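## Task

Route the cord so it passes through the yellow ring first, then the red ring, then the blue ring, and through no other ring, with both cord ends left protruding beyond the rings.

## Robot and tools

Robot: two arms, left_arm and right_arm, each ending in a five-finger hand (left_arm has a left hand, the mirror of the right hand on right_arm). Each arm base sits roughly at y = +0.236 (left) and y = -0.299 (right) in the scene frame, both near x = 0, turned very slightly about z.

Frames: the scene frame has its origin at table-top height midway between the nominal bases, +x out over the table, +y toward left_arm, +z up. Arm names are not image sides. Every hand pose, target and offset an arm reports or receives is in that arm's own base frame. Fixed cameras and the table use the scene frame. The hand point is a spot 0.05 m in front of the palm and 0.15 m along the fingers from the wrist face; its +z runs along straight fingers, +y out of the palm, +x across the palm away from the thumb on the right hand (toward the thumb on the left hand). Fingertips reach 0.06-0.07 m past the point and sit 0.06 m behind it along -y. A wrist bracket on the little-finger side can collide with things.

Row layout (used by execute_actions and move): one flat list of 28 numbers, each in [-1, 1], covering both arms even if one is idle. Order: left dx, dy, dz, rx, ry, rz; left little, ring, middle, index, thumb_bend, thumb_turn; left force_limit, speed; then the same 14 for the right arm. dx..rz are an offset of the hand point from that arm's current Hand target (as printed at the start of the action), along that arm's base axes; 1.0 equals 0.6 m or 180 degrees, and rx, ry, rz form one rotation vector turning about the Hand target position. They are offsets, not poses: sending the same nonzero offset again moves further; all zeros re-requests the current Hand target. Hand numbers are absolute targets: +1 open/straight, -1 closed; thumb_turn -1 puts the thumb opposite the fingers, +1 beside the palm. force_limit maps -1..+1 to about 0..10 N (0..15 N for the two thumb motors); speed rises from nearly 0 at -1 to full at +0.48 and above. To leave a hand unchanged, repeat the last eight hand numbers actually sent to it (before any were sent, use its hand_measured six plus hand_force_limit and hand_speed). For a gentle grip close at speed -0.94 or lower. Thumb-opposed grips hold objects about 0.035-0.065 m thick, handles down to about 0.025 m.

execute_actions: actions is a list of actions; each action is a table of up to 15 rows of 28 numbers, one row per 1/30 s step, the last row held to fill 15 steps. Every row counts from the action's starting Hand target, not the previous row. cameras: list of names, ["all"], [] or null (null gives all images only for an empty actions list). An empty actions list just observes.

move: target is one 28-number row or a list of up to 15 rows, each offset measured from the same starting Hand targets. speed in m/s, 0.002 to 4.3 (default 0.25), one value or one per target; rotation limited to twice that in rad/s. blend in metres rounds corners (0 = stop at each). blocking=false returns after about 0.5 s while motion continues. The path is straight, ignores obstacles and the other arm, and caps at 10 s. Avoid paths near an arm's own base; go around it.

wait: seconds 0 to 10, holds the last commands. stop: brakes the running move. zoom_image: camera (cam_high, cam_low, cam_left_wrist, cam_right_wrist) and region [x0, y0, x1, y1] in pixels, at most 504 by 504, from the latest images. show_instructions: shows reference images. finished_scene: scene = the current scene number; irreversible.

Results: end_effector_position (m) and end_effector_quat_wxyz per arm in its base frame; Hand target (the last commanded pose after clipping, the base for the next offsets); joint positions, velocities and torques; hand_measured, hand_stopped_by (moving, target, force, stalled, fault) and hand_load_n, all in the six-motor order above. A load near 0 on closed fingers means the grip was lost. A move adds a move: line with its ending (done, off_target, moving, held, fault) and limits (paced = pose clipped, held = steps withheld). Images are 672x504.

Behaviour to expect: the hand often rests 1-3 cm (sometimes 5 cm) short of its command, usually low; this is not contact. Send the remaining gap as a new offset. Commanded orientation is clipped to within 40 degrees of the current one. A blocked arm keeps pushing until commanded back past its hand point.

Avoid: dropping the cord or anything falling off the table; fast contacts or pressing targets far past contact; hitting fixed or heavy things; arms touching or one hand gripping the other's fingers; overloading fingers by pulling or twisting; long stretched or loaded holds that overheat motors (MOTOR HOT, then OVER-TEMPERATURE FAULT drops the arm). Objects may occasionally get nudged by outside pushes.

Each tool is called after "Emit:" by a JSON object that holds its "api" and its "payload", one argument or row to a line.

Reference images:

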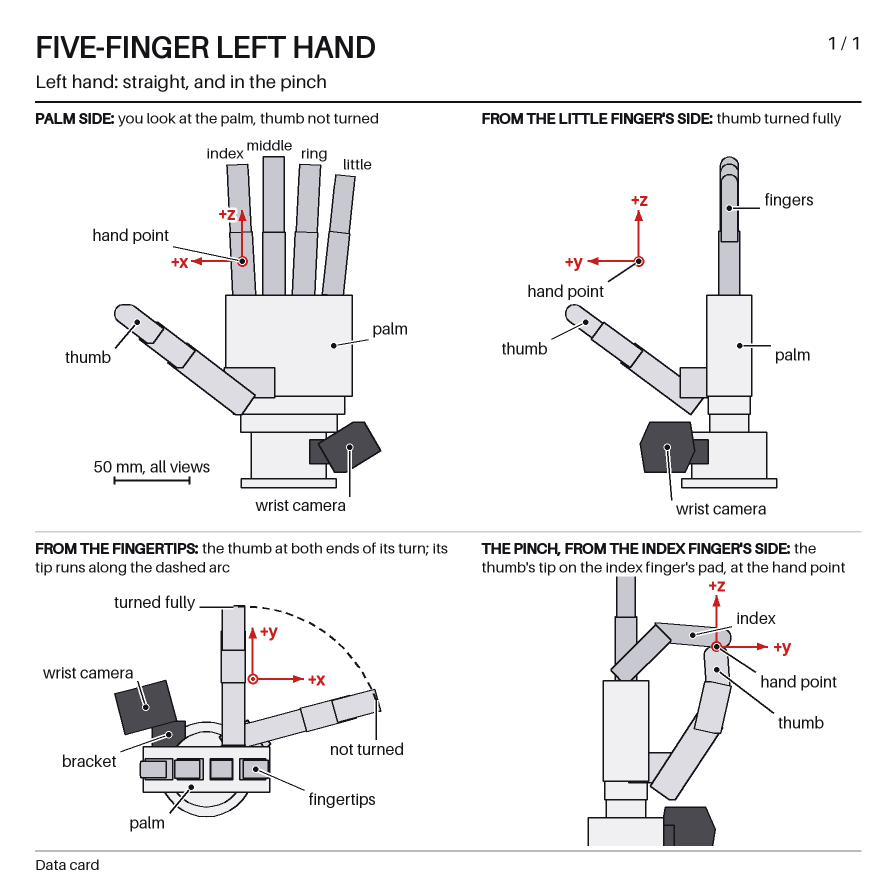

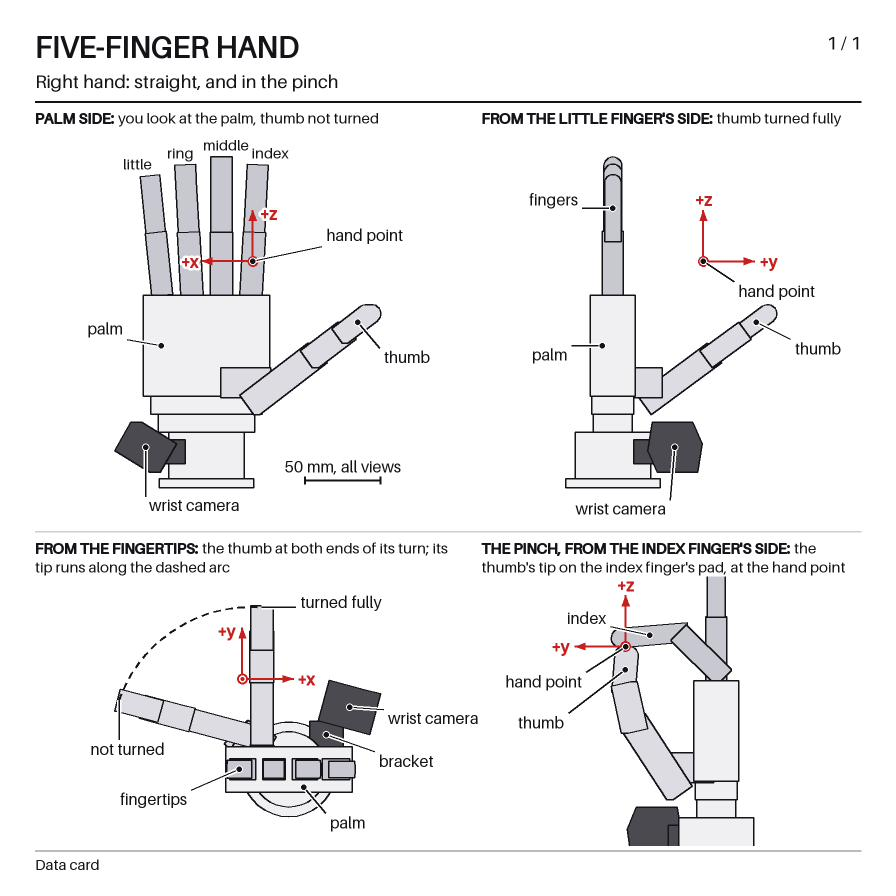

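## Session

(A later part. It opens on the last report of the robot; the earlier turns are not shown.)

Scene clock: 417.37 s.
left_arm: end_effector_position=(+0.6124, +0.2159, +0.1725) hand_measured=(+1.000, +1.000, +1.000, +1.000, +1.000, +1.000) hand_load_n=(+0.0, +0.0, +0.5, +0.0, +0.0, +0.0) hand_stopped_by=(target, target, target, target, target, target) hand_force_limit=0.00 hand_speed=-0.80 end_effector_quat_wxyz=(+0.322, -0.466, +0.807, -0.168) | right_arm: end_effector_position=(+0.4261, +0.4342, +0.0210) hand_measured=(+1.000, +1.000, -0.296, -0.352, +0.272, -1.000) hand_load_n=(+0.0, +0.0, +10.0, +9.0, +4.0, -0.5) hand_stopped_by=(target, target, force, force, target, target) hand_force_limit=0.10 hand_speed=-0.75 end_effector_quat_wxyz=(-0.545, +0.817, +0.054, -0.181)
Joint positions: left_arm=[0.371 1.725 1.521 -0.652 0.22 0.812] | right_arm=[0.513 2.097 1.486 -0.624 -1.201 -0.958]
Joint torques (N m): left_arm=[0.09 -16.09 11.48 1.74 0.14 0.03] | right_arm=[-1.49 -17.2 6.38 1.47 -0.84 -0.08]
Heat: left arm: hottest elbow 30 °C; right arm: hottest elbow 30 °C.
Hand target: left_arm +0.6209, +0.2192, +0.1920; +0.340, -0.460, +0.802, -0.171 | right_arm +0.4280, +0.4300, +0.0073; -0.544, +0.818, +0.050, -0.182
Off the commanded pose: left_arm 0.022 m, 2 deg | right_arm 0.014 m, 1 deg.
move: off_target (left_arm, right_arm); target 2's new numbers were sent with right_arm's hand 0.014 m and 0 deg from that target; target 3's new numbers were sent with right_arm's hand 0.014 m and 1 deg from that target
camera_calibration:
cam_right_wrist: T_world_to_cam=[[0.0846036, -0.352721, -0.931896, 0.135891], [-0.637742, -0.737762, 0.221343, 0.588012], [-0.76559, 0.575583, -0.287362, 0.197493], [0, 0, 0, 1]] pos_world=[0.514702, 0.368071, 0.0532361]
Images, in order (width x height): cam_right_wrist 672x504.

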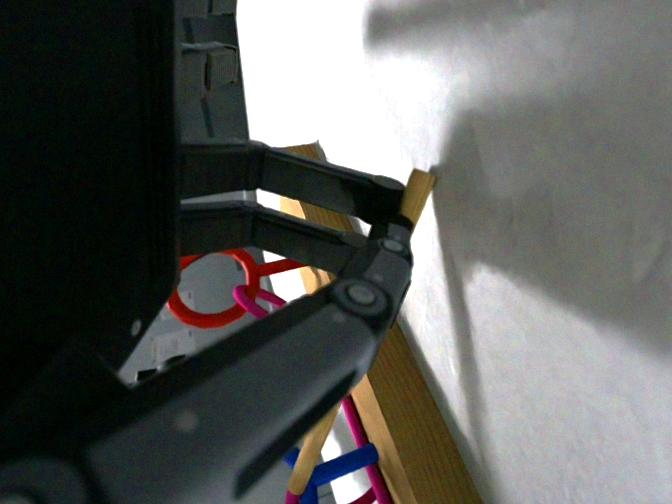

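Emit:
{"api": "move", "payload": {
  "target": [0,0,0,0,0,0,1,1,1,1,1,1,0,-0.8,0.02,0,0.03,0,0,0,1,1,-0.4,-0.4,0.27,-1,0.1,-0.75],
  "speed": 0.05,
  "cameras": ["cam_right_wrist"]
}}

Emit:
{"api": "zoom_image", "payload": {
  "camera": "cam_right_wrist",
  "region": [250, 100, 550, 325]
}}

Scene clock: 420.23 s.
left_arm: end_effector_position=(+0.6124, +0.2159, +0.1725) hand_measured=(+1.000, +1.000, +1.000, +1.000, +1.000, +1.000) hand_load_n=(+0.0, +0.0, +0.0, +0.0, +0.0, +0.0) hand_stopped_by=(target, target, target, target, target, target) hand_force_limit=0.00 hand_speed=-0.80 end_effector_quat_wxyz=(+0.322, -0.466, +0.807, -0.168) | right_arm: end_effector_position=(+0.4230, +0.4284, +0.0229) hand_measured=(+1.000, +1.000, -0.296, -0.352, +0.272, -1.000) hand_load_n=(+0.0, +0.0, +10.0, +9.0, +4.5, -0.5) hand_stopped_by=(target, target, force, force, target, target) hand_force_limit=0.10 hand_speed=-0.75 end_effector_quat_wxyz=(-0.539, +0.819, +0.045, -0.193)
Joint positions: left_arm=[0.371 1.725 1.521 -0.652 0.22 0.812] | right_arm=[0.507 2.097 1.492 -0.677 -1.203 -0.974]
Joint torques (N m): left_arm=[0.26 -16.09 11.52 1.74 0.15 0.05] | right_arm=[-1.73 -17.44 10.45 0.38 -0.86 -0.13]
Heat: left arm: hottest elbow 30 °C; right arm: hottest elbow 30 °C.
Hand target: left_arm +0.6209, +0.2192, +0.1920; +0.340, -0.460, +0.802, -0.171 | right_arm +0.4401, +0.4300, +0.0253; -0.544, +0.818, +0.050, -0.182
Off the commanded pose: left_arm 0.022 m, 2 deg | right_arm 0.017 m, 1 deg.
move: off_target (left_arm, right_arm)
camera_calibration:
cam_right_wrist: T_world_to_cam=[[0.0583351, -0.366575, -0.928558, 0.152693], [-0.630958, -0.734343, 0.250264, 0.57631], [-0.773621, 0.571282, -0.274131, 0.204004], [0, 0, 0, 1]] pos_world=[0.512541, 0.362639, 0.0534787]
Images, in order (width x height): cam_right_wrist 672x504.

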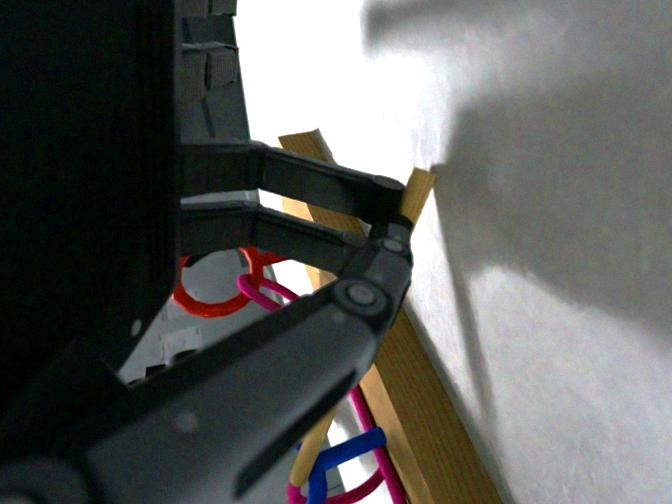

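Scaled by 1.680 from the camera's 672x504 image, which has a finer 960x720 frame.

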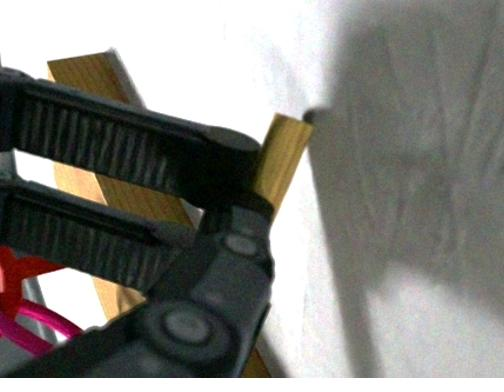

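Emit:
{"api": "move", "payload": {
  "target": [0,0,0,0,0,0,1,1,1,1,1,1,0,-0.8,0.04,0.035,0.0,0,0,0,1,1,-0.4,-0.4,0.27,-1,0.1,-0.75],
  "speed": 0.05,
  "cameras": ["cam_right_wrist"]
}}

Scene clock: 423.07 s.
left_arm: end_effector_position=(+0.6124, +0.2159, +0.1725) hand_measured=(+1.000, +1.000, +1.000, +1.000, +1.000, +1.000) hand_load_n=(+0.0, +0.0, +0.0, +0.0, +0.0, +0.0) hand_stopped_by=(target, target, target, target, target, target) hand_force_limit=0.00 hand_speed=-0.80 end_effector_quat_wxyz=(+0.322, -0.466, +0.807, -0.168) | right_arm: end_effector_position=(+0.4531, +0.4452, +0.0233) hand_measured=(+1.000, +1.000, -0.296, -0.352, +0.272, -1.000) hand_load_n=(+0.0, +0.0, +10.0, +9.0, +4.0, +0.0) hand_stopped_by=(target, target, force, force, target, target) hand_force_limit=0.10 hand_speed=-0.75 end_effector_quat_wxyz=(-0.544, +0.817, +0.051, -0.183)
Joint positions: left_arm=[0.371 1.725 1.521 -0.652 0.22 0.812] | right_arm=[0.507 2.161 1.609 -0.701 -1.203 -0.969]
Joint torques (N m): left_arm=[0.73 -15.97 11.52 1.85 0.15 0.01] | right_arm=[-0.85 -18.43 10.93 0.5 -0.71 0.11]
Heat: left arm: hottest elbow 30 °C; right arm: hottest elbow 30 °C.
Hand target: left_arm +0.6209, +0.2192, +0.1920; +0.340, -0.460, +0.802, -0.171 | right_arm +0.4641, +0.4510, +0.0253; -0.544, +0.818, +0.049, -0.182
Off the commanded pose: left_arm 0.022 m, 2 deg | right_arm 0.013 m, 0 deg.
move: off_target (left_arm, right_arm)
camera_calibration:
cam_right_wrist: T_world_to_cam=[[0.07763, -0.355129, -0.931588, 0.143804], [-0.637209, -0.73632, 0.227592, 0.611745], [-0.766771, 0.575949, -0.283452, 0.212763], [0, 0, 0, 1]] pos_world=[0.541787, 0.378968, 0.0550462]
Images, in order (width x height): cam_right_wrist 672x504.

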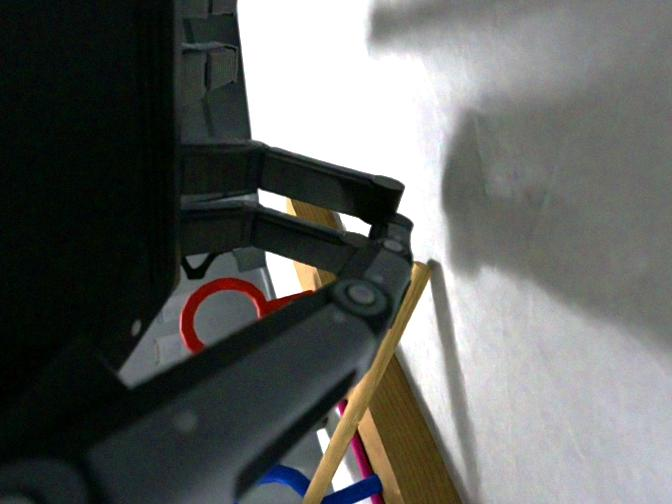

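Emit:
{"api": "move", "payload": {
  "target": [
    [0,0,0,0,0,0,1,1,1,1,1,1,0,-0.8,0,0,0,0,0,0,1,1,0.15,0.15,0.27,-1,0.1,0],
    [0,0,0,0,0,0,1,1,1,1,1,1,0,-0.8,0.02,-0.02,0.1,0,0,0,1,1,0.15,0.15,0.27,-1,0.1,0]
  ],
  "speed": 0.12,
  "cameras": ["cam_high","cam_low","cam_right_wrist"]
}}

Emit:
{"api": "zoom_image", "payload": {
  "camera": "cam_low",
  "region": [250, 245, 370, 345]
}}

Scene clock: 425.87 s.
left_arm: end_effector_position=(+0.6124, +0.2159, +0.1725) hand_measured=(+1.000, +1.000, +1.000, +1.000, +1.000, +1.000) hand_load_n=(+0.0, +0.0, +0.0, +0.0, +0.0, +0.0) hand_stopped_by=(target, target, target, target, target, target) hand_force_limit=0.00 hand_speed=-0.80 end_effector_quat_wxyz=(+0.322, -0.466, +0.807, -0.168) | right_arm: end_effector_position=(+0.4603, +0.4370, +0.0685) hand_measured=(+1.000, +1.000, +0.150, +0.150, +0.270, -1.000) hand_load_n=(+0.0, +0.0, +0.0, +0.0, +0.0, +0.0) hand_stopped_by=(target, target, target, target, target, target) hand_force_limit=0.10 hand_speed=0.00 end_effector_quat_wxyz=(-0.535, +0.820, +0.037, -0.200)
Joint positions: left_arm=[0.371 1.725 1.521 -0.652 0.22 0.812] | right_arm=[0.491 2.136 1.701 -0.905 -1.207 -1.013]
Joint torques (N m): left_arm=[0.21 -16.09 11.4 1.76 0.16 0.03] | right_arm=[-1.61 -21.01 10.97 0.36 -0.89 -0.16]
Heat: left arm: hottest elbow 30 °C; right arm: hottest elbow 30 °C.
Hand target: left_arm +0.6209, +0.2192, +0.1920; +0.340, -0.460, +0.802, -0.171 | right_arm +0.4760, +0.4390, +0.0852; -0.544, +0.818, +0.050, -0.182
Off the commanded pose: left_arm 0.022 m, 2 deg | right_arm 0.023 m, 3 deg.
move: off_target (left_arm, right_arm)
camera_calibration:
cam_right_wrist: T_world_to_cam=[[0.0391072, -0.377042, -0.92537, 0.209253], [-0.627184, -0.730199, 0.271015, 0.589859], [-0.777889, 0.569779, -0.265031, 0.242364], [0, 0, 0, 1]] pos_world=[0.550299, 0.371518, 0.0980101]
Images, in order (width x height): cam_high 672x504, cam_low 672x504, cam_right_wrist 672x504.

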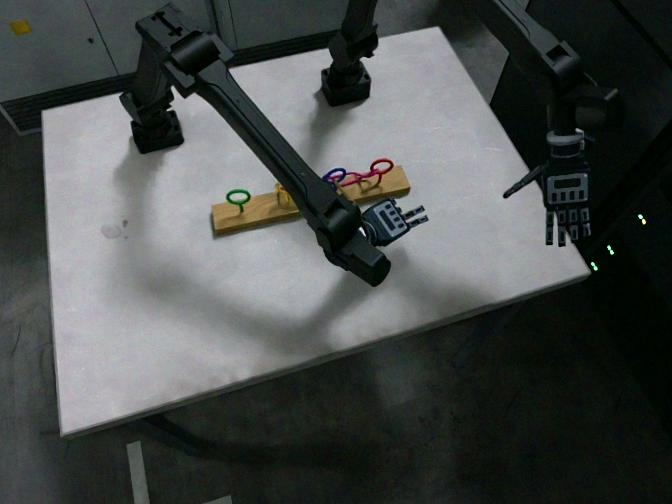

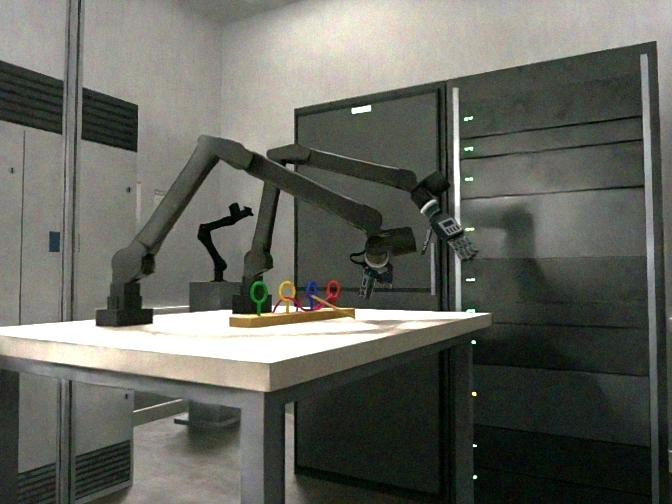

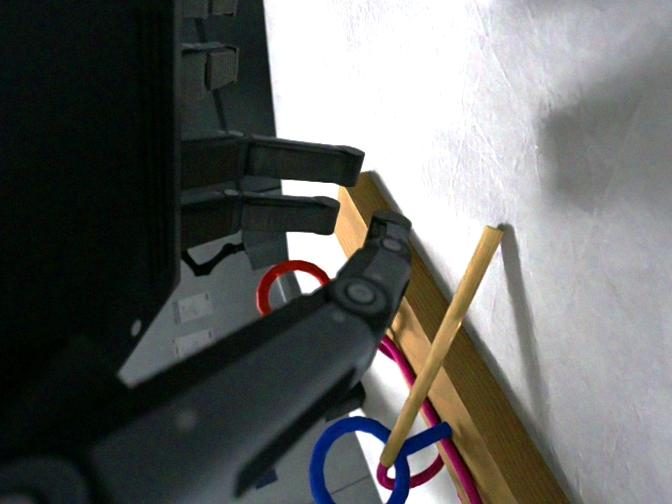

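Scaled by 4.200 from the camera's 672x504 image, which has a finer 960x720 frame.

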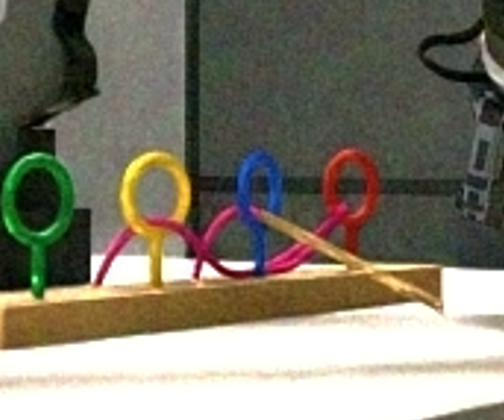

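Emit:
{"api": "move", "payload": {
  "target": [0,0,0,0,0,0,1,1,1,1,1,1,0,-0.8,-0.11,-0.045,-0.034,0.0028,0.0597,0.0166,1,1,0.15,0.1,0.27,-1,0.1,0],
  "speed": 0.12,
  "cameras": ["cam_right_wrist"]
}}

Scene clock: 432.53 s.
left_arm: end_effector_position=(+0.6124, +0.2159, +0.1725) hand_measured=(+1.000, +1.000, +1.000, +1.000, +1.000, +1.000) hand_load_n=(+0.0, +0.0, -0.5, +0.0, +0.0, +0.0) hand_stopped_by=(target, target, target, target, target, target) hand_force_limit=0.00 hand_speed=-0.80 end_effector_quat_wxyz=(+0.322, -0.466, +0.807, -0.168) | right_arm: end_effector_position=(+0.4057, +0.4162, +0.0588) hand_measured=(+1.000, +1.000, +0.150, +0.100, +0.270, -1.000) hand_load_n=(+0.0, +0.0, +0.0, +0.0, +0.0, +0.0) hand_stopped_by=(target, target, target, target, target, target) hand_force_limit=0.10 hand_speed=0.00 end_effector_quat_wxyz=(-0.541, +0.794, +0.019, -0.277)
Joint positions: left_arm=[0.371 1.725 1.521 -0.652 0.22 0.812] | right_arm=[0.491 2.132 1.605 -1.069 -1.307 -1.146]
Joint torques (N m): left_arm=[0.44 -15.85 11.45 1.89 0.17 0.04] | right_arm=[-1.73 -20.19 6.94 0.01 -0.96 -0.15]
Heat: left arm: hottest elbow 30 °C; right arm: hottest elbow 30 °C.
Hand target: left_arm +0.6209, +0.2192, +0.1920; +0.340, -0.460, +0.802, -0.171 | right_arm +0.4100, +0.4121, +0.0649; -0.545, +0.793, +0.021, -0.271
Off the commanded pose: left_arm 0.022 m, 2 deg | right_arm 0.008 m, 1 deg.
move: off_target (left_arm)
camera_calibration:
cam_right_wrist: T_world_to_cam=[[-0.0886019, -0.356375, -0.930132, 0.238144], [-0.540074, -0.767437, 0.345485, 0.518825], [-0.836941, 0.532951, -0.124473, 0.240274], [0, 0, 0, 1]] pos_world=[0.502399, 0.35498, 0.0721661]
Images, in order (width x height): cam_right_wrist 672x504.

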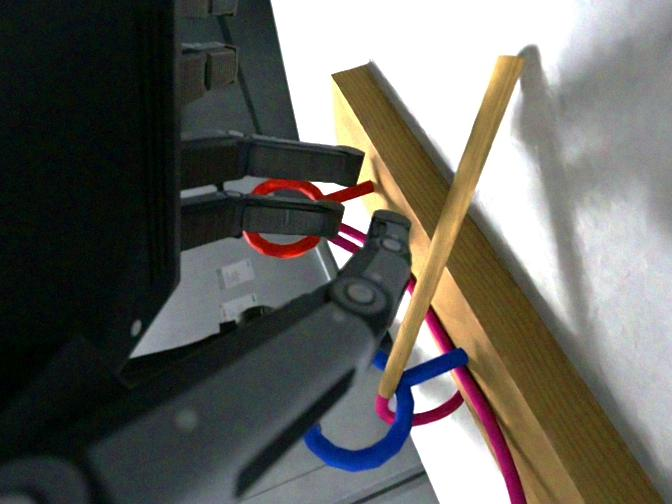

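Emit:
{"api": "move", "payload": {
  "target": [0,0,0,0,0,0,1,1,1,1,1,1,0,-0.8,0.0072,-0.0057,-0.08,0,0,0,1,1,0.15,0.1,0.27,-1,0.1,0],
  "speed": 0.1,
  "cameras": ["cam_right_wrist"]
}}

Emit:
{"api": "zoom_image", "payload": {
  "camera": "cam_right_wrist",
  "region": [250, 100, 550, 325]
}}

Scene clock: 435.43 s.
left_arm: end_effector_position=(+0.6124, +0.2159, +0.1725) hand_measured=(+1.000, +1.000, +1.000, +1.000, +1.000, +1.000) hand_load_n=(+0.0, +0.0, +0.0, +0.0, +0.0, +0.0) hand_stopped_by=(target, target, target, target, target, target) hand_force_limit=0.00 hand_speed=-0.80 end_effector_quat_wxyz=(+0.322, -0.466, +0.807, -0.168) | right_arm: end_effector_position=(+0.4098, +0.4134, +0.0242) hand_measured=(+1.000, +1.000, +0.150, +0.100, +0.270, -1.000) hand_load_n=(+0.0, +0.0, +0.0, +0.0, +0.0, +0.0) hand_stopped_by=(target, target, target, target, target, target) hand_force_limit=0.10 hand_speed=0.00 end_effector_quat_wxyz=(-0.542, +0.794, +0.021, -0.276)
Joint positions: left_arm=[0.371 1.725 1.521 -0.652 0.22 0.812] | right_arm=[0.483 2.19 1.605 -1.04 -1.307 -1.182]
Joint torques (N m): left_arm=[-0.09 -15.91 11.58 1.78 0.15 0.04] | right_arm=[-1.73 -18.9 6.17 0.79 -0.92 -0.16]
Heat: left arm: hottest elbow 30 °C; right arm: hottest elbow 30 °C.
Hand target: left_arm +0.6209, +0.2192, +0.1920; +0.340, -0.460, +0.802, -0.171 | right_arm +0.4144, +0.4085, +0.0169; -0.545, +0.793, +0.020, -0.271
Off the commanded pose: left_arm 0.022 m, 2 deg | right_arm 0.010 m, 1 deg.
move: off_target (left_arm)
camera_calibration:
cam_right_wrist: T_world_to_cam=[[-0.0842226, -0.35385, -0.931502, 0.202486], [-0.539828, -0.769552, 0.341139, 0.531645], [-0.837552, 0.531582, -0.126204, 0.241724], [0, 0, 0, 1]] pos_world=[0.506507, 0.352282, 0.0377584]
Images, in order (width x height): cam_right_wrist 672x504.

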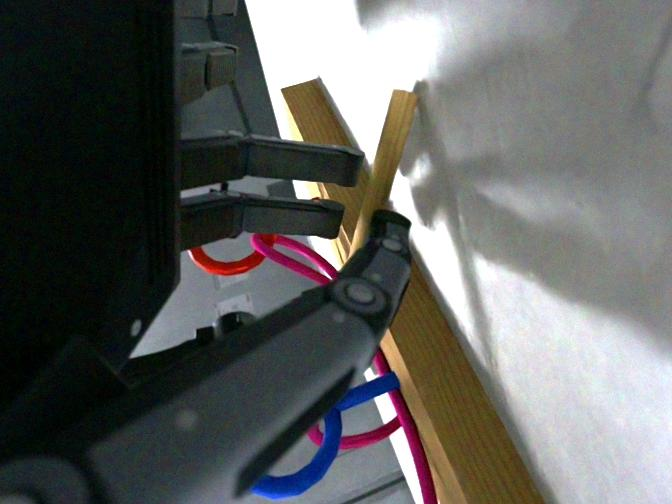

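Scaled by 1.680 from the camera's 672x504 image, which has a finer 960x720 frame.

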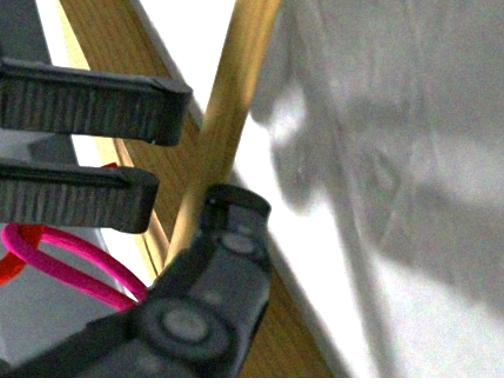

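Emit:
{"api": "move", "payload": {
  "target": [0,0,0,0,0,0,1,1,1,1,1,1,0,-0.8,0.003,-0.002,-0.014,0,0,0,1,1,0.15,0.1,0.27,-1,0.1,0],
  "speed": 0.06,
  "cameras": ["cam_right_wrist"]
}}

Emit:
{"api": "zoom_image", "payload": {
  "camera": "cam_right_wrist",
  "region": [250, 100, 550, 325]
}}

Scene clock: 437.77 s.
left_arm: end_effector_position=(+0.6124, +0.2159, +0.1725) hand_measured=(+1.000, +1.000, +1.000, +1.000, +1.000, +1.000) hand_load_n=(+0.0, +0.0, +0.0, +0.0, +0.0, +0.0) hand_stopped_by=(target, target, target, target, target, target) hand_force_limit=0.00 hand_speed=-0.80 end_effector_quat_wxyz=(+0.322, -0.466, +0.807, -0.168) | right_arm: end_effector_position=(+0.4109, +0.4121, +0.0208) hand_measured=(+1.000, +1.000, +0.150, +0.100, +0.270, -1.000) hand_load_n=(+0.0, +0.0, -0.5, +0.0, +0.0, +0.0) hand_stopped_by=(target, target, target, target, target, target) hand_force_limit=0.10 hand_speed=0.00 end_effector_quat_wxyz=(-0.543, +0.793, +0.023, -0.274)
Joint positions: left_arm=[0.371 1.725 1.521 -0.652 0.22 0.812] | right_arm=[0.481 2.196 1.605 -1.04 -1.307 -1.194]
Joint torques (N m): left_arm=[0.03 -16.03 11.47 1.84 0.16 0.03] | right_arm=[-1.79 -17.73 6.52 0.81 -0.92 -0.11]
Heat: left arm: hottest elbow 30 °C; right arm: hottest elbow 30 °C.
Hand target: left_arm +0.6209, +0.2192, +0.1920; +0.340, -0.460, +0.802, -0.171 | right_arm +0.4161, +0.4074, +0.0085; -0.545, +0.793, +0.020, -0.271
Off the commanded pose: left_arm 0.022 m, 2 deg | right_arm 0.014 m, 1 deg.
move: off_target (left_arm, right_arm)
camera_calibration:
cam_right_wrist: T_world_to_cam=[[-0.0791629, -0.351029, -0.933012, 0.195718], [-0.541378, -0.770759, 0.335918, 0.5337], [-0.837044, 0.531705, -0.129024, 0.242747], [0, 0, 0, 1]] pos_world=[0.507617, 0.350987, 0.0346483]
Images, in order (width x height): cam_right_wrist 672x504.

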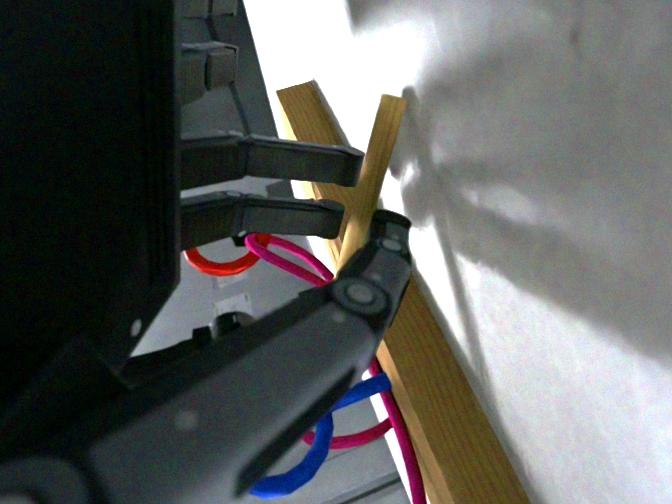

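Scaled by 1.680 from the camera's 672x504 image, which has a finer 960x720 frame.

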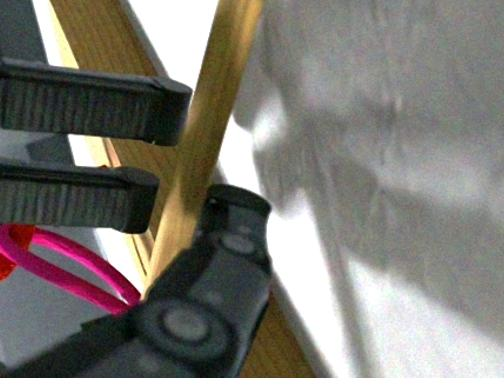

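Emit:
{"api": "execute_actions", "payload": {
  "actions": [
    [[0,0,0,0,0,0,1,1,1,1,1,1,0,-0.8,0,0,0,0,0,0,1,1,-0.05,-0.15,0.27,-1,-0.2,-0.75]],
    [[0,0,0,0,0,0,1,1,1,1,1,1,0,-0.8,0,0,0,0,0,0,1,1,-0.4,-0.4,0.27,-1,0.1,-0.75]],
    [[0,0,0,0,0,0,1,1,1,1,1,1,0,-0.8,0,0,0,0,0,0,1,1,-0.4,-0.4,0.27,-1,0.1,-0.75]]
  ],
  "cameras": ["cam_right_wrist"]
}}

Scene clock: 443.20 s.
left_arm: end_effector_position=(+0.6124, +0.2159, +0.1725) hand_measured=(+1.000, +1.000, +1.000, +1.000, +1.000, +1.000) hand_load_n=(-0.5, +0.0, +0.0, +0.0, +0.0, +0.0) hand_stopped_by=(target, target, target, target, target, target) hand_force_limit=0.00 hand_speed=-0.80 end_effector_quat_wxyz=(+0.322, -0.466, +0.807, -0.168) | right_arm: end_effector_position=(+0.4109, +0.4122, +0.0209) hand_measured=(+1.000, +1.000, -0.206, -0.238, +0.274, -1.000) hand_load_n=(+0.0, +0.0, +6.5, +7.5, +10.0, +2.0) hand_stopped_by=(target, target, force, force, target, target) hand_force_limit=0.10 hand_speed=-0.75 end_effector_quat_wxyz=(-0.543, +0.793, +0.023, -0.274)
Joint positions: left_arm=[0.371 1.725 1.521 -0.652 0.22 0.812] | right_arm=[0.481 2.196 1.605 -1.04 -1.308 -1.194]
Joint torques (N m): left_arm=[0.56 -16.15 11.48 1.77 0.14 0.04] | right_arm=[-1.73 -17.96 6.58 0.8 -0.89 -0.13]
Heat: left arm: hottest elbow 31 °C; right arm: hottest elbow 30 °C.
Hand target: left_arm +0.6209, +0.2192, +0.1920; +0.340, -0.460, +0.802, -0.171 | right_arm +0.4161, +0.4075, +0.0085; -0.545, +0.793, +0.021, -0.271
Off the commanded pose: left_arm 0.022 m, 2 deg | right_arm 0.014 m, 0 deg.
Step readings (end_effector_position of left_arm | right_arm):
0: (+0.6124, +0.2159, +0.1725) | (+0.4110, +0.4121, +0.0208)
1: (+0.6124, +0.2159, +0.1725) | (+0.4110, +0.4121, +0.0208)
2: (+0.6124, +0.2159, +0.1725) | (+0.4110, +0.4121, +0.0208)
4: (+0.6124, +0.2159, +0.1725) | (+0.4110, +0.4121, +0.0208)
8: (+0.6124, +0.2159, +0.1725) | (+0.4110, +0.4121, +0.0207)
15: (+0.6124, +0.2159, +0.1725) | (+0.4110, +0.4121, +0.0207)
16: (+0.6124, +0.2159, +0.1725) | (+0.4110, +0.4121, +0.0207)
17: (+0.6124, +0.2159, +0.1725) | (+0.4110, +0.4121, +0.0207)
19: (+0.6124, +0.2159, +0.1725) | (+0.4110, +0.4121, +0.0208)
23: (+0.6124, +0.2159, +0.1725) | (+0.4109, +0.4122, +0.0209)
30: (+0.6124, +0.2159, +0.1725) | (+0.4109, +0.4122, +0.0209)
31: (+0.6124, +0.2159, +0.1725) | (+0.4109, +0.4122, +0.0209)
32: (+0.6124, +0.2159, +0.1725) | (+0.4109, +0.4122, +0.0209)
34: (+0.6124, +0.2159, +0.1725) | (+0.4109, +0.4122, +0.0209)
38: (+0.6124, +0.2159, +0.1725) | (+0.4109, +0.4122, +0.0209)
45: (+0.6124, +0.2159, +0.1725) | (+0.4109, +0.4122, +0.0209)
camera_calibration:
cam_right_wrist: T_world_to_cam=[[-0.0788258, -0.350051, -0.933408, 0.195346], [-0.541333, -0.771216, 0.33494, 0.533917], [-0.837105, 0.531686, -0.128702, 0.242732], [0, 0, 0, 1]] pos_world=[0.507617, 0.351088, 0.0347475]
Images, in order (width x height): cam_right_wrist 672x504.

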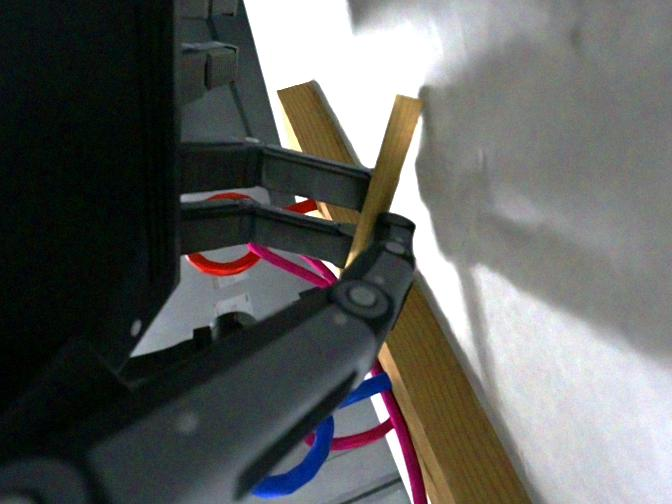

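Emit:
{"api": "move", "payload": {
  "target": [0,0,0,0,0,0,1,1,1,1,1,1,0,-0.8,0.05,0.033,0.013,0,0,0,1,1,-0.4,-0.4,0.27,-1,0.1,-0.75],
  "speed": 0.06,
  "cameras": ["cam_right_wrist","cam_high"]
}}

Scene clock: 444.97 s.
left_arm: end_effector_position=(+0.6124, +0.2159, +0.1725) hand_measured=(+1.000, +1.000, +1.000, +1.000, +1.000, +1.000) hand_load_n=(+0.0, +0.0, +0.0, +0.0, +0.5, +0.0) hand_stopped_by=(target, target, target, target, target, target) hand_force_limit=0.00 hand_speed=-0.80 end_effector_quat_wxyz=(+0.322, -0.466, +0.807, -0.168) | right_arm: end_effector_position=(+0.4354, +0.4255, +0.0201) hand_measured=(+1.000, +1.000, -0.206, -0.238, +0.274, -1.000) hand_load_n=(+0.0, +0.0, +6.0, +8.0, +9.5, +1.5) hand_stopped_by=(target, target, force, force, target, target) hand_force_limit=0.10 hand_speed=-0.75 end_effector_quat_wxyz=(-0.546, +0.792, +0.024, -0.271)
Joint positions: left_arm=[0.371 1.725 1.521 -0.652 0.22 0.812] | right_arm=[0.481 2.254 1.712 -1.07 -1.312 -1.183]
Joint torques (N m): left_arm=[0.09 -16.03 11.44 1.73 0.17 0.04] | right_arm=[-1.26 -18.49 10.09 -0.08 -0.74 0.07]
Heat: left arm: hottest elbow 31 °C; right arm: hottest elbow 30 °C.
Hand target: left_arm +0.6209, +0.2192, +0.1920; +0.340, -0.460, +0.802, -0.171 | right_arm +0.4460, +0.4272, +0.0162; -0.545, +0.793, +0.020, -0.271
Off the commanded pose: left_arm 0.022 m, 2 deg | right_arm 0.012 m, 0 deg.
move: off_target (left_arm, right_arm)
camera_calibration:
cam_right_wrist: T_world_to_cam=[[-0.0748519, -0.343406, -0.936199, 0.196762], [-0.545535, -0.771783, 0.326714, 0.559857], [-0.834739, 0.535185, -0.129571, 0.253465], [0, 0, 0, 1]] pos_world=[0.531727, 0.364007, 0.0341365]
Images, in order (width x height): cam_high 672x504, cam_right_wrist 672x504.

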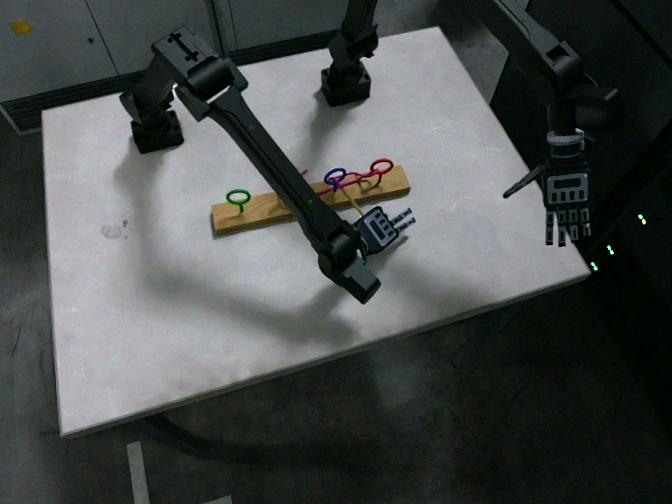

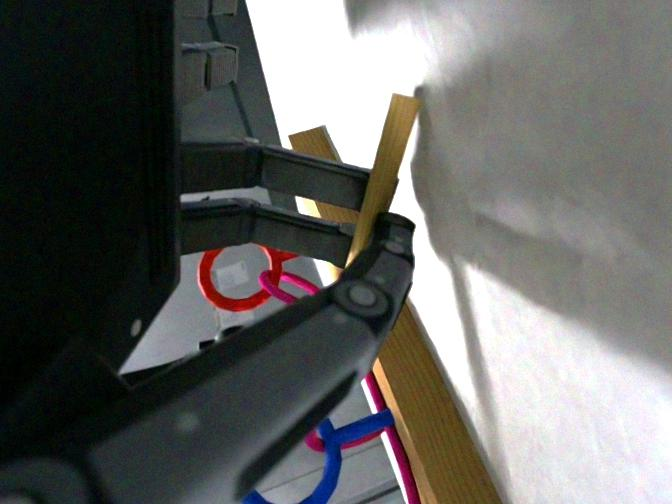

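Emit:
{"api": "move", "payload": {
  "target": [0,0,0,0,0,0,1,1,1,1,1,1,0,-0.8,0.05,0.03,0.013,0,0,0,1,1,-0.4,-0.4,0.27,-1,0.1,-0.75],
  "speed": 0.06,
  "cameras": ["cam_right_wrist","cam_high","cam_low"]
}}

Emit:
{"api": "zoom_image", "payload": {
  "camera": "cam_high",
  "region": [200, 130, 450, 300]
}}

Scene clock: 446.73 s.
left_arm: end_effector_position=(+0.6124, +0.2159, +0.1725) hand_measured=(+1.000, +1.000, +1.000, +1.000, +1.000, +1.000) hand_load_n=(+0.0, +0.0, +0.0, +0.0, +0.0, +0.0) hand_stopped_by=(target, target, target, target, target, target) hand_force_limit=0.00 hand_speed=-0.80 end_effector_quat_wxyz=(+0.322, -0.466, +0.807, -0.168) | right_arm: end_effector_position=(+0.4658, +0.4415, +0.0252) hand_measured=(+1.000, +1.000, -0.206, -0.238, +0.274, -1.000) hand_load_n=(+0.0, +0.0, +6.0, +8.0, +9.5, +1.5) hand_stopped_by=(target, target, force, force, target, target) hand_force_limit=0.10 hand_speed=-0.75 end_effector_quat_wxyz=(-0.544, +0.793, +0.018, -0.274)
Joint positions: left_arm=[0.371 1.725 1.521 -0.652 0.22 0.812] | right_arm=[0.481 2.333 1.875 -1.148 -1.31 -1.164]
Joint torques (N m): left_arm=[0.44 -16.03 11.48 1.81 0.18 0.04] | right_arm=[-1.14 -20.01 10.85 0.02 -0.8 0.02]
Heat: left arm: hottest elbow 31 °C; right arm: hottest elbow 30 °C.
Hand target: left_arm +0.6209, +0.2192, +0.1920; +0.340, -0.460, +0.802, -0.171 | right_arm +0.4761, +0.4453, +0.0241; -0.545, +0.793, +0.021, -0.271
Off the commanded pose: left_arm 0.022 m, 2 deg | right_arm 0.011 m, 0 deg.
move: off_target (left_arm, right_arm)
camera_calibration:
cam_right_wrist: T_world_to_cam=[[-0.0865113, -0.349544, -0.932917, 0.217278], [-0.545804, -0.76676, 0.337902, 0.584781], [-0.833435, 0.538422, -0.124449, 0.268808], [0, 0, 0, 1]] pos_world=[0.562006, 0.379603, 0.0385569]
Images, in order (width x height): cam_high 672x504, cam_low 672x504, cam_right_wrist 672x504.

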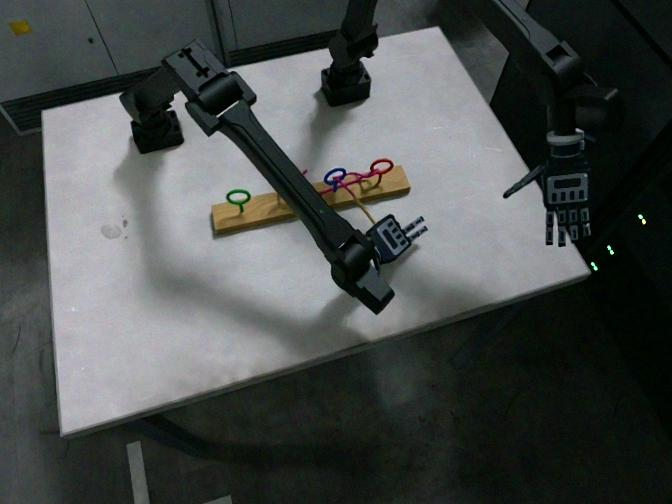

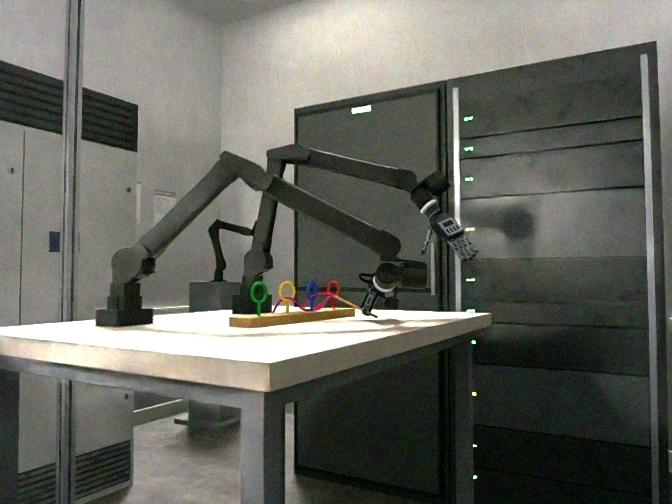

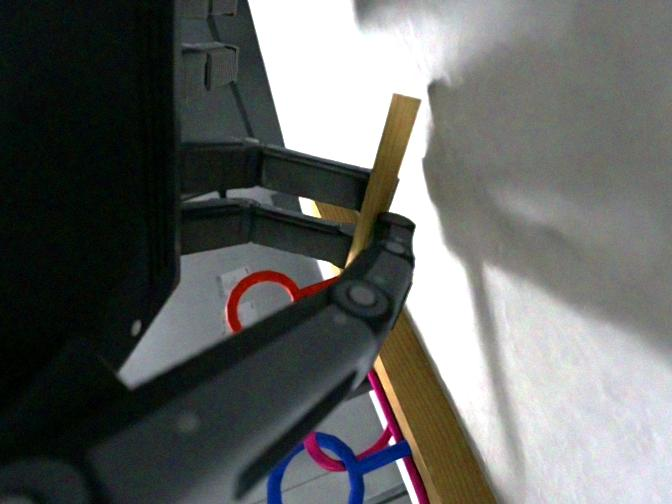

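Scaled by 2.016 from the camera's 672x504 image, which has a finer 960x720 frame.

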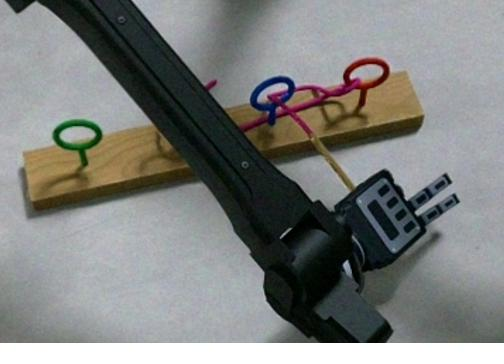

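Emit:
{"api": "move", "payload": {
  "target": [0,0,0,0,0,0,1,1,1,1,1,1,0,-0.8,-0.01,-0.007,-0.03,0,0,0,1,1,-0.4,-0.4,0.27,-1,0.1,-0.75],
  "speed": 0.05
}}

Emit:
{"api": "execute_actions", "payload": {
  "actions": [
    [[0,0,0,0,0,0,1,1,1,1,1,1,0,-0.8,0,0,0,0,0,0,1,1,0.15,0.1,0.27,-1,0.1,-0.7]],
    [[0,0,0,0,0,0,1,1,1,1,1,1,0,-0.8,0,0,0,0,0,0,1,1,0.15,0.1,0.27,-1,0.1,-0.7]],
    [[0,0,0,0,0,0,1,1,1,1,1,1,0,-0.8,0,0,0,0,0,0,1,1,0.5,0.5,0.7,-1,0.1,-0.5]],
    [[0,0,0,0,0,0,1,1,1,1,1,1,0,-0.8,0,0,0,0,0,0,1,1,0.5,0.5,0.7,-1,0.1,-0.5]]
  ],
  "cameras": ["cam_right_wrist"]
}}

Scene clock: 448.67 s.
left_arm: end_effector_position=(+0.6124, +0.2159, +0.1725) hand_measured=(+1.000, +1.000, +1.000, +1.000, +1.000, +1.000) hand_load_n=(+0.0, +0.0, +0.0, +0.0, +0.0, +0.0) hand_stopped_by=(target, target, target, target, target, target) hand_force_limit=0.00 hand_speed=-0.80 end_effector_quat_wxyz=(+0.322, -0.466, +0.807, -0.168) | right_arm: end_effector_position=(+0.4662, +0.4417, +0.0212) hand_measured=(+1.000, +1.000, -0.206, -0.238, +0.274, -1.000) hand_load_n=(+0.0, +0.0, +5.5, +8.0, +9.0, +1.0) hand_stopped_by=(target, target, force, force, target, target) hand_force_limit=0.10 hand_speed=-0.75 end_effector_quat_wxyz=(-0.544, +0.793, +0.019, -0.274)
Joint positions: left_arm=[0.371 1.725 1.521 -0.652 0.22 0.812] | right_arm=[0.481 2.339 1.875 -1.142 -1.31 -1.164]
Joint torques (N m): left_arm=[0.38 -16.56 11.43 1.78 0.17 0.02] | right_arm=[-1.14 -19.72 7.69 0.94 -0.8 -0.13]
Heat: left arm: hottest elbow 31 °C; right arm: hottest elbow 30 °C.
Hand target: left_arm +0.6209, +0.2192, +0.1920; +0.340, -0.460, +0.802, -0.171 | right_arm +0.4701, +0.4411, +0.0061; -0.545, +0.793, +0.021, -0.271
Off the commanded pose: left_arm 0.022 m, 2 deg | right_arm 0.016 m, 0 deg.
move: off_target (left_arm, right_arm)

Scene clock: 450.87 s.
left_arm: end_effector_position=(+0.6124, +0.2159, +0.1725) hand_measured=(+1.000, +1.000, +1.000, +1.000, +1.000, +1.000) hand_load_n=(+0.0, +0.0, +0.0, +0.0, +0.0, +0.0) hand_stopped_by=(target, target, target, target, target, target) hand_force_limit=0.00 hand_speed=-0.80 end_effector_quat_wxyz=(+0.322, -0.466, +0.807, -0.168) | right_arm: end_effector_position=(+0.4658, +0.4433, +0.0238) hand_measured=(+1.000, +1.000, +0.500, +0.500, +0.698, -1.000) hand_load_n=(+0.0, +0.0, +0.0, +0.0, -3.0, +1.5) hand_stopped_by=(target, target, target, target, target, target) hand_force_limit=0.10 hand_speed=-0.50 end_effector_quat_wxyz=(-0.551, +0.787, +0.019, -0.277)
Joint positions: left_arm=[0.371 1.725 1.521 -0.652 0.22 0.812] | right_arm=[0.481 2.34 1.875 -1.139 -1.328 -1.163]
Joint torques (N m): left_arm=[0.21 -16.21 11.51 1.8 0.15 0.05] | right_arm=[-1.03 -20.01 7.66 0.85 -0.09 -0.13]
Heat: left arm: hottest elbow 31 °C; right arm: hottest elbow 30 °C.
Hand target: left_arm +0.6209, +0.2192, +0.1920; +0.340, -0.460, +0.802, -0.171 | right_arm +0.4701, +0.4410, +0.0061; -0.545, +0.793, +0.020, -0.271
Off the commanded pose: left_arm 0.022 m, 2 deg | right_arm 0.018 m, 1 deg.
Step readings (end_effector_position of left_arm | right_arm):
0: (+0.6124, +0.2159, +0.1725) | (+0.4662, +0.4417, +0.0212)
1: (+0.6124, +0.2159, +0.1725) | (+0.4662, +0.4417, +0.0212)
2: (+0.6124, +0.2159, +0.1725) | (+0.4662, +0.4417, +0.0212)
4: (+0.6124, +0.2159, +0.1725) | (+0.4663, +0.4417, +0.0211)
8: (+0.6124, +0.2159, +0.1725) | (+0.4663, +0.4418, +0.0201)
15: (+0.6124, +0.2159, +0.1725) | (+0.4662, +0.4417, +0.0194)
16: (+0.6124, +0.2159, +0.1725) | (+0.4662, +0.4417, +0.0194)
17: (+0.6124, +0.2159, +0.1725) | (+0.4662, +0.4417, +0.0194)
19: (+0.6124, +0.2159, +0.1725) | (+0.4662, +0.4417, +0.0194)
23: (+0.6124, +0.2159, +0.1725) | (+0.4662, +0.4417, +0.0194)
30: (+0.6124, +0.2159, +0.1725) | (+0.4662, +0.4417, +0.0194)
31: (+0.6124, +0.2159, +0.1725) | (+0.4662, +0.4417, +0.0194)
32: (+0.6124, +0.2159, +0.1725) | (+0.4662, +0.4417, +0.0194)
34: (+0.6124, +0.2159, +0.1725) | (+0.4662, +0.4417, +0.0194)
38: (+0.6124, +0.2159, +0.1725) | (+0.4662, +0.4418, +0.0191)
45: (+0.6124, +0.2159, +0.1725) | (+0.4657, +0.4426, +0.0200)
46: (+0.6124, +0.2159, +0.1725) | (+0.4656, +0.4428, +0.0204)
47: (+0.6124, +0.2159, +0.1725) | (+0.4655, +0.4430, +0.0211)
49: (+0.6124, +0.2159, +0.1725) | (+0.4656, +0.4433, +0.0225)
53: (+0.6124, +0.2159, +0.1725) | (+0.4658, +0.4433, +0.0238)
60: (+0.6124, +0.2159, +0.1725) | (+0.4658, +0.4433, +0.0238)
camera_calibration:
cam_right_wrist: T_world_to_cam=[[-0.0931797, -0.333983, -0.937962, 0.212934], [-0.544131, -0.77185, 0.32889, 0.588367], [-0.83381, 0.54102, -0.10981, 0.266372], [0, 0, 0, 1]] pos_world=[0.562093, 0.381134, 0.0354662]
Images, in order (width x height): cam_right_wrist 672x504.

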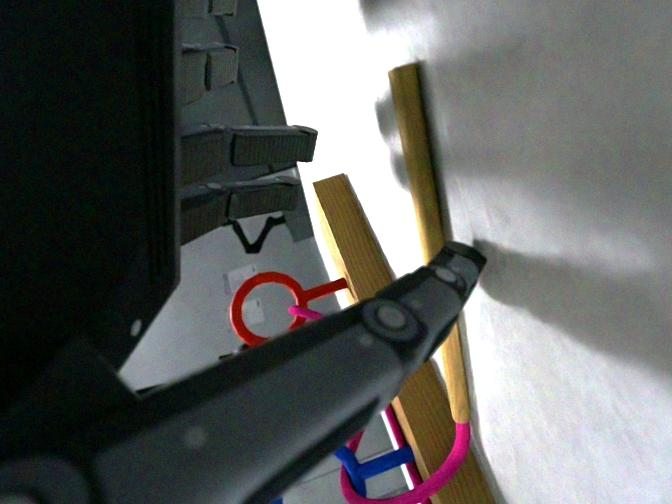

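Emit:
{"api": "move", "payload": {
  "target": [
    [0,0,0,0,0,0,1,1,1,1,1,1,0,-0.8,0.0,0.0,0.12,0,0,0,1,1,0.5,0.5,0.7,-1,0.1,-0.5],
    [0,0,0,0,0,0,1,1,1,1,1,1,0,-0.8,0.03,-0.0,0.3,0,0,0,1,1,0.5,0.5,0.7,-1,0.1,-0.5],
    [0,0,0,0,0,0,1,1,1,1,1,1,0,-0.8,0.03,-0.6,0.4,0,0,0,1,1,0.5,0.5,0.7,-1,0.1,-0.5]
  ],
  "speed": [0.1,0.2,0.3],
  "blend": 0.02,
  "cameras": ["all"]
}}

Emit:
{"api": "zoom_image", "payload": {
  "camera": "cam_high",
  "region": [200, 120, 450, 290]
}}

Emit:
{"api": "zoom_image", "payload": {
  "camera": "cam_low",
  "region": [210, 260, 400, 350]
}}

Scene clock: 455.17 s.
left_arm: end_effector_position=(+0.6124, +0.2159, +0.1725) hand_measured=(+1.000, +1.000, +1.000, +1.000, +1.000, +1.000) hand_load_n=(+0.0, +0.5, +0.0, +0.0, +0.0, +0.0) hand_stopped_by=(target, target, target, target, target, target) hand_force_limit=0.00 hand_speed=-0.80 end_effector_quat_wxyz=(+0.322, -0.466, +0.807, -0.168) | right_arm: end_effector_position=(+0.4919, +0.0766, +0.2456) hand_measured=(+1.000, +1.000, +0.500, +0.500, +0.698, -1.000) hand_load_n=(+0.0, +0.0, +0.0, +0.0, +0.0, +0.0) hand_stopped_by=(target, target, target, target, target, target) hand_force_limit=0.10 hand_speed=-0.50 end_effector_quat_wxyz=(-0.525, +0.840, -0.124, -0.057)
Joint positions: left_arm=[0.371 1.725 1.521 -0.652 0.22 0.812] | right_arm=[-0.143 1.794 1.7 -1.687 -1.101 -1.549]
Joint torques (N m): left_arm=[0.26 -15.97 11.45 1.66 0.16 0.03] | right_arm=[-0.03 -16.21 7.27 -0.27 -0.68 -0.15]
Heat: left arm: hottest elbow 31 °C; right arm: hottest elbow 30 °C.
Hand target: left_arm +0.6209, +0.2192, +0.1920; +0.340, -0.460, +0.802, -0.171 | right_arm +0.4880, +0.0809, +0.2460; -0.545, +0.793, +0.020, -0.271
Off the commanded pose: left_arm 0.022 m, 2 deg | right_arm 0.006 m, 30 deg.
joint sent to its limit (right arm) — joint 4 (wrist pitch), lower limit. The joint targets are off in orientation, not in position.
move: off_target (left_arm, right_arm)
camera_calibration:
cam_left_wrist: T_world_to_cam=[[0.4742, -0.732137, 0.488989, -0.21901], [-0.79996, -0.590255, -0.107991, 0.642283], [0.367693, -0.339962, -0.865579, 0.12128], [0, 0, 0, 1]] pos_world=[0.573062, 0.259996, 0.281432]
cam_right_wrist: T_world_to_cam=[[-0.0728229, -0.456764, -0.886602, 0.287737], [-0.883364, -0.383141, 0.269946, 0.398109], [-0.462995, 0.802851, -0.375588, 0.373722], [0, 0, 0, 1]] pos_world=[0.545661, -0.0160832, 0.288006]

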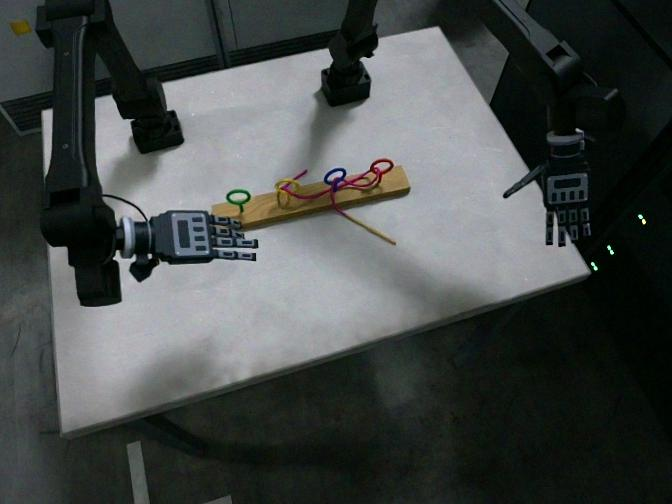

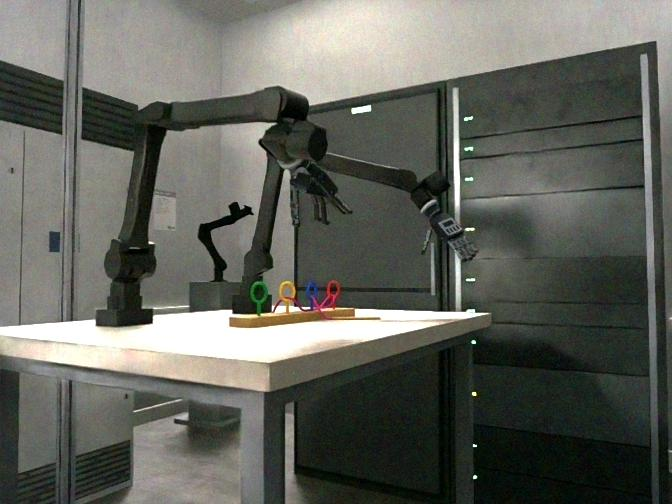

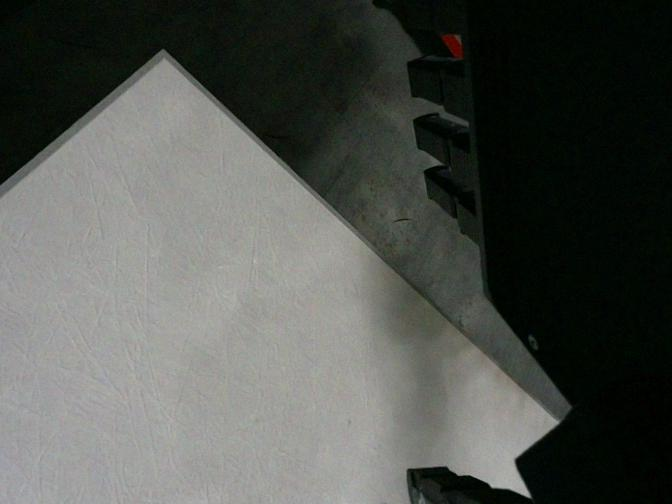

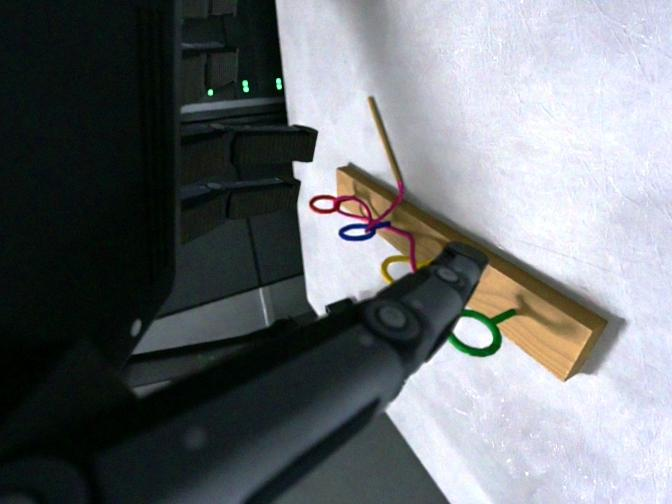

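Scaled by 2.016 from the camera's 672x504 image, which has a finer 960x720 frame.

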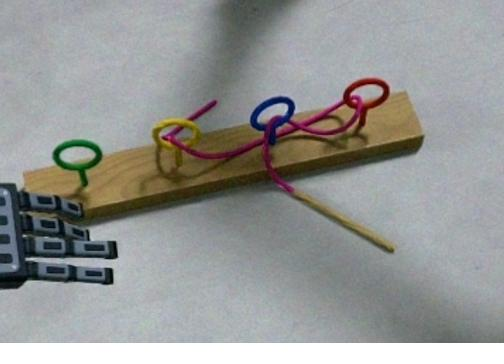

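Scaled by 2.653 from the camera's 672x504 image, which has a finer 960x720 frame.

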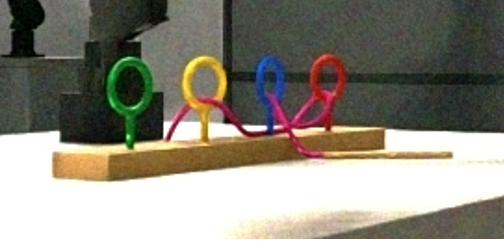

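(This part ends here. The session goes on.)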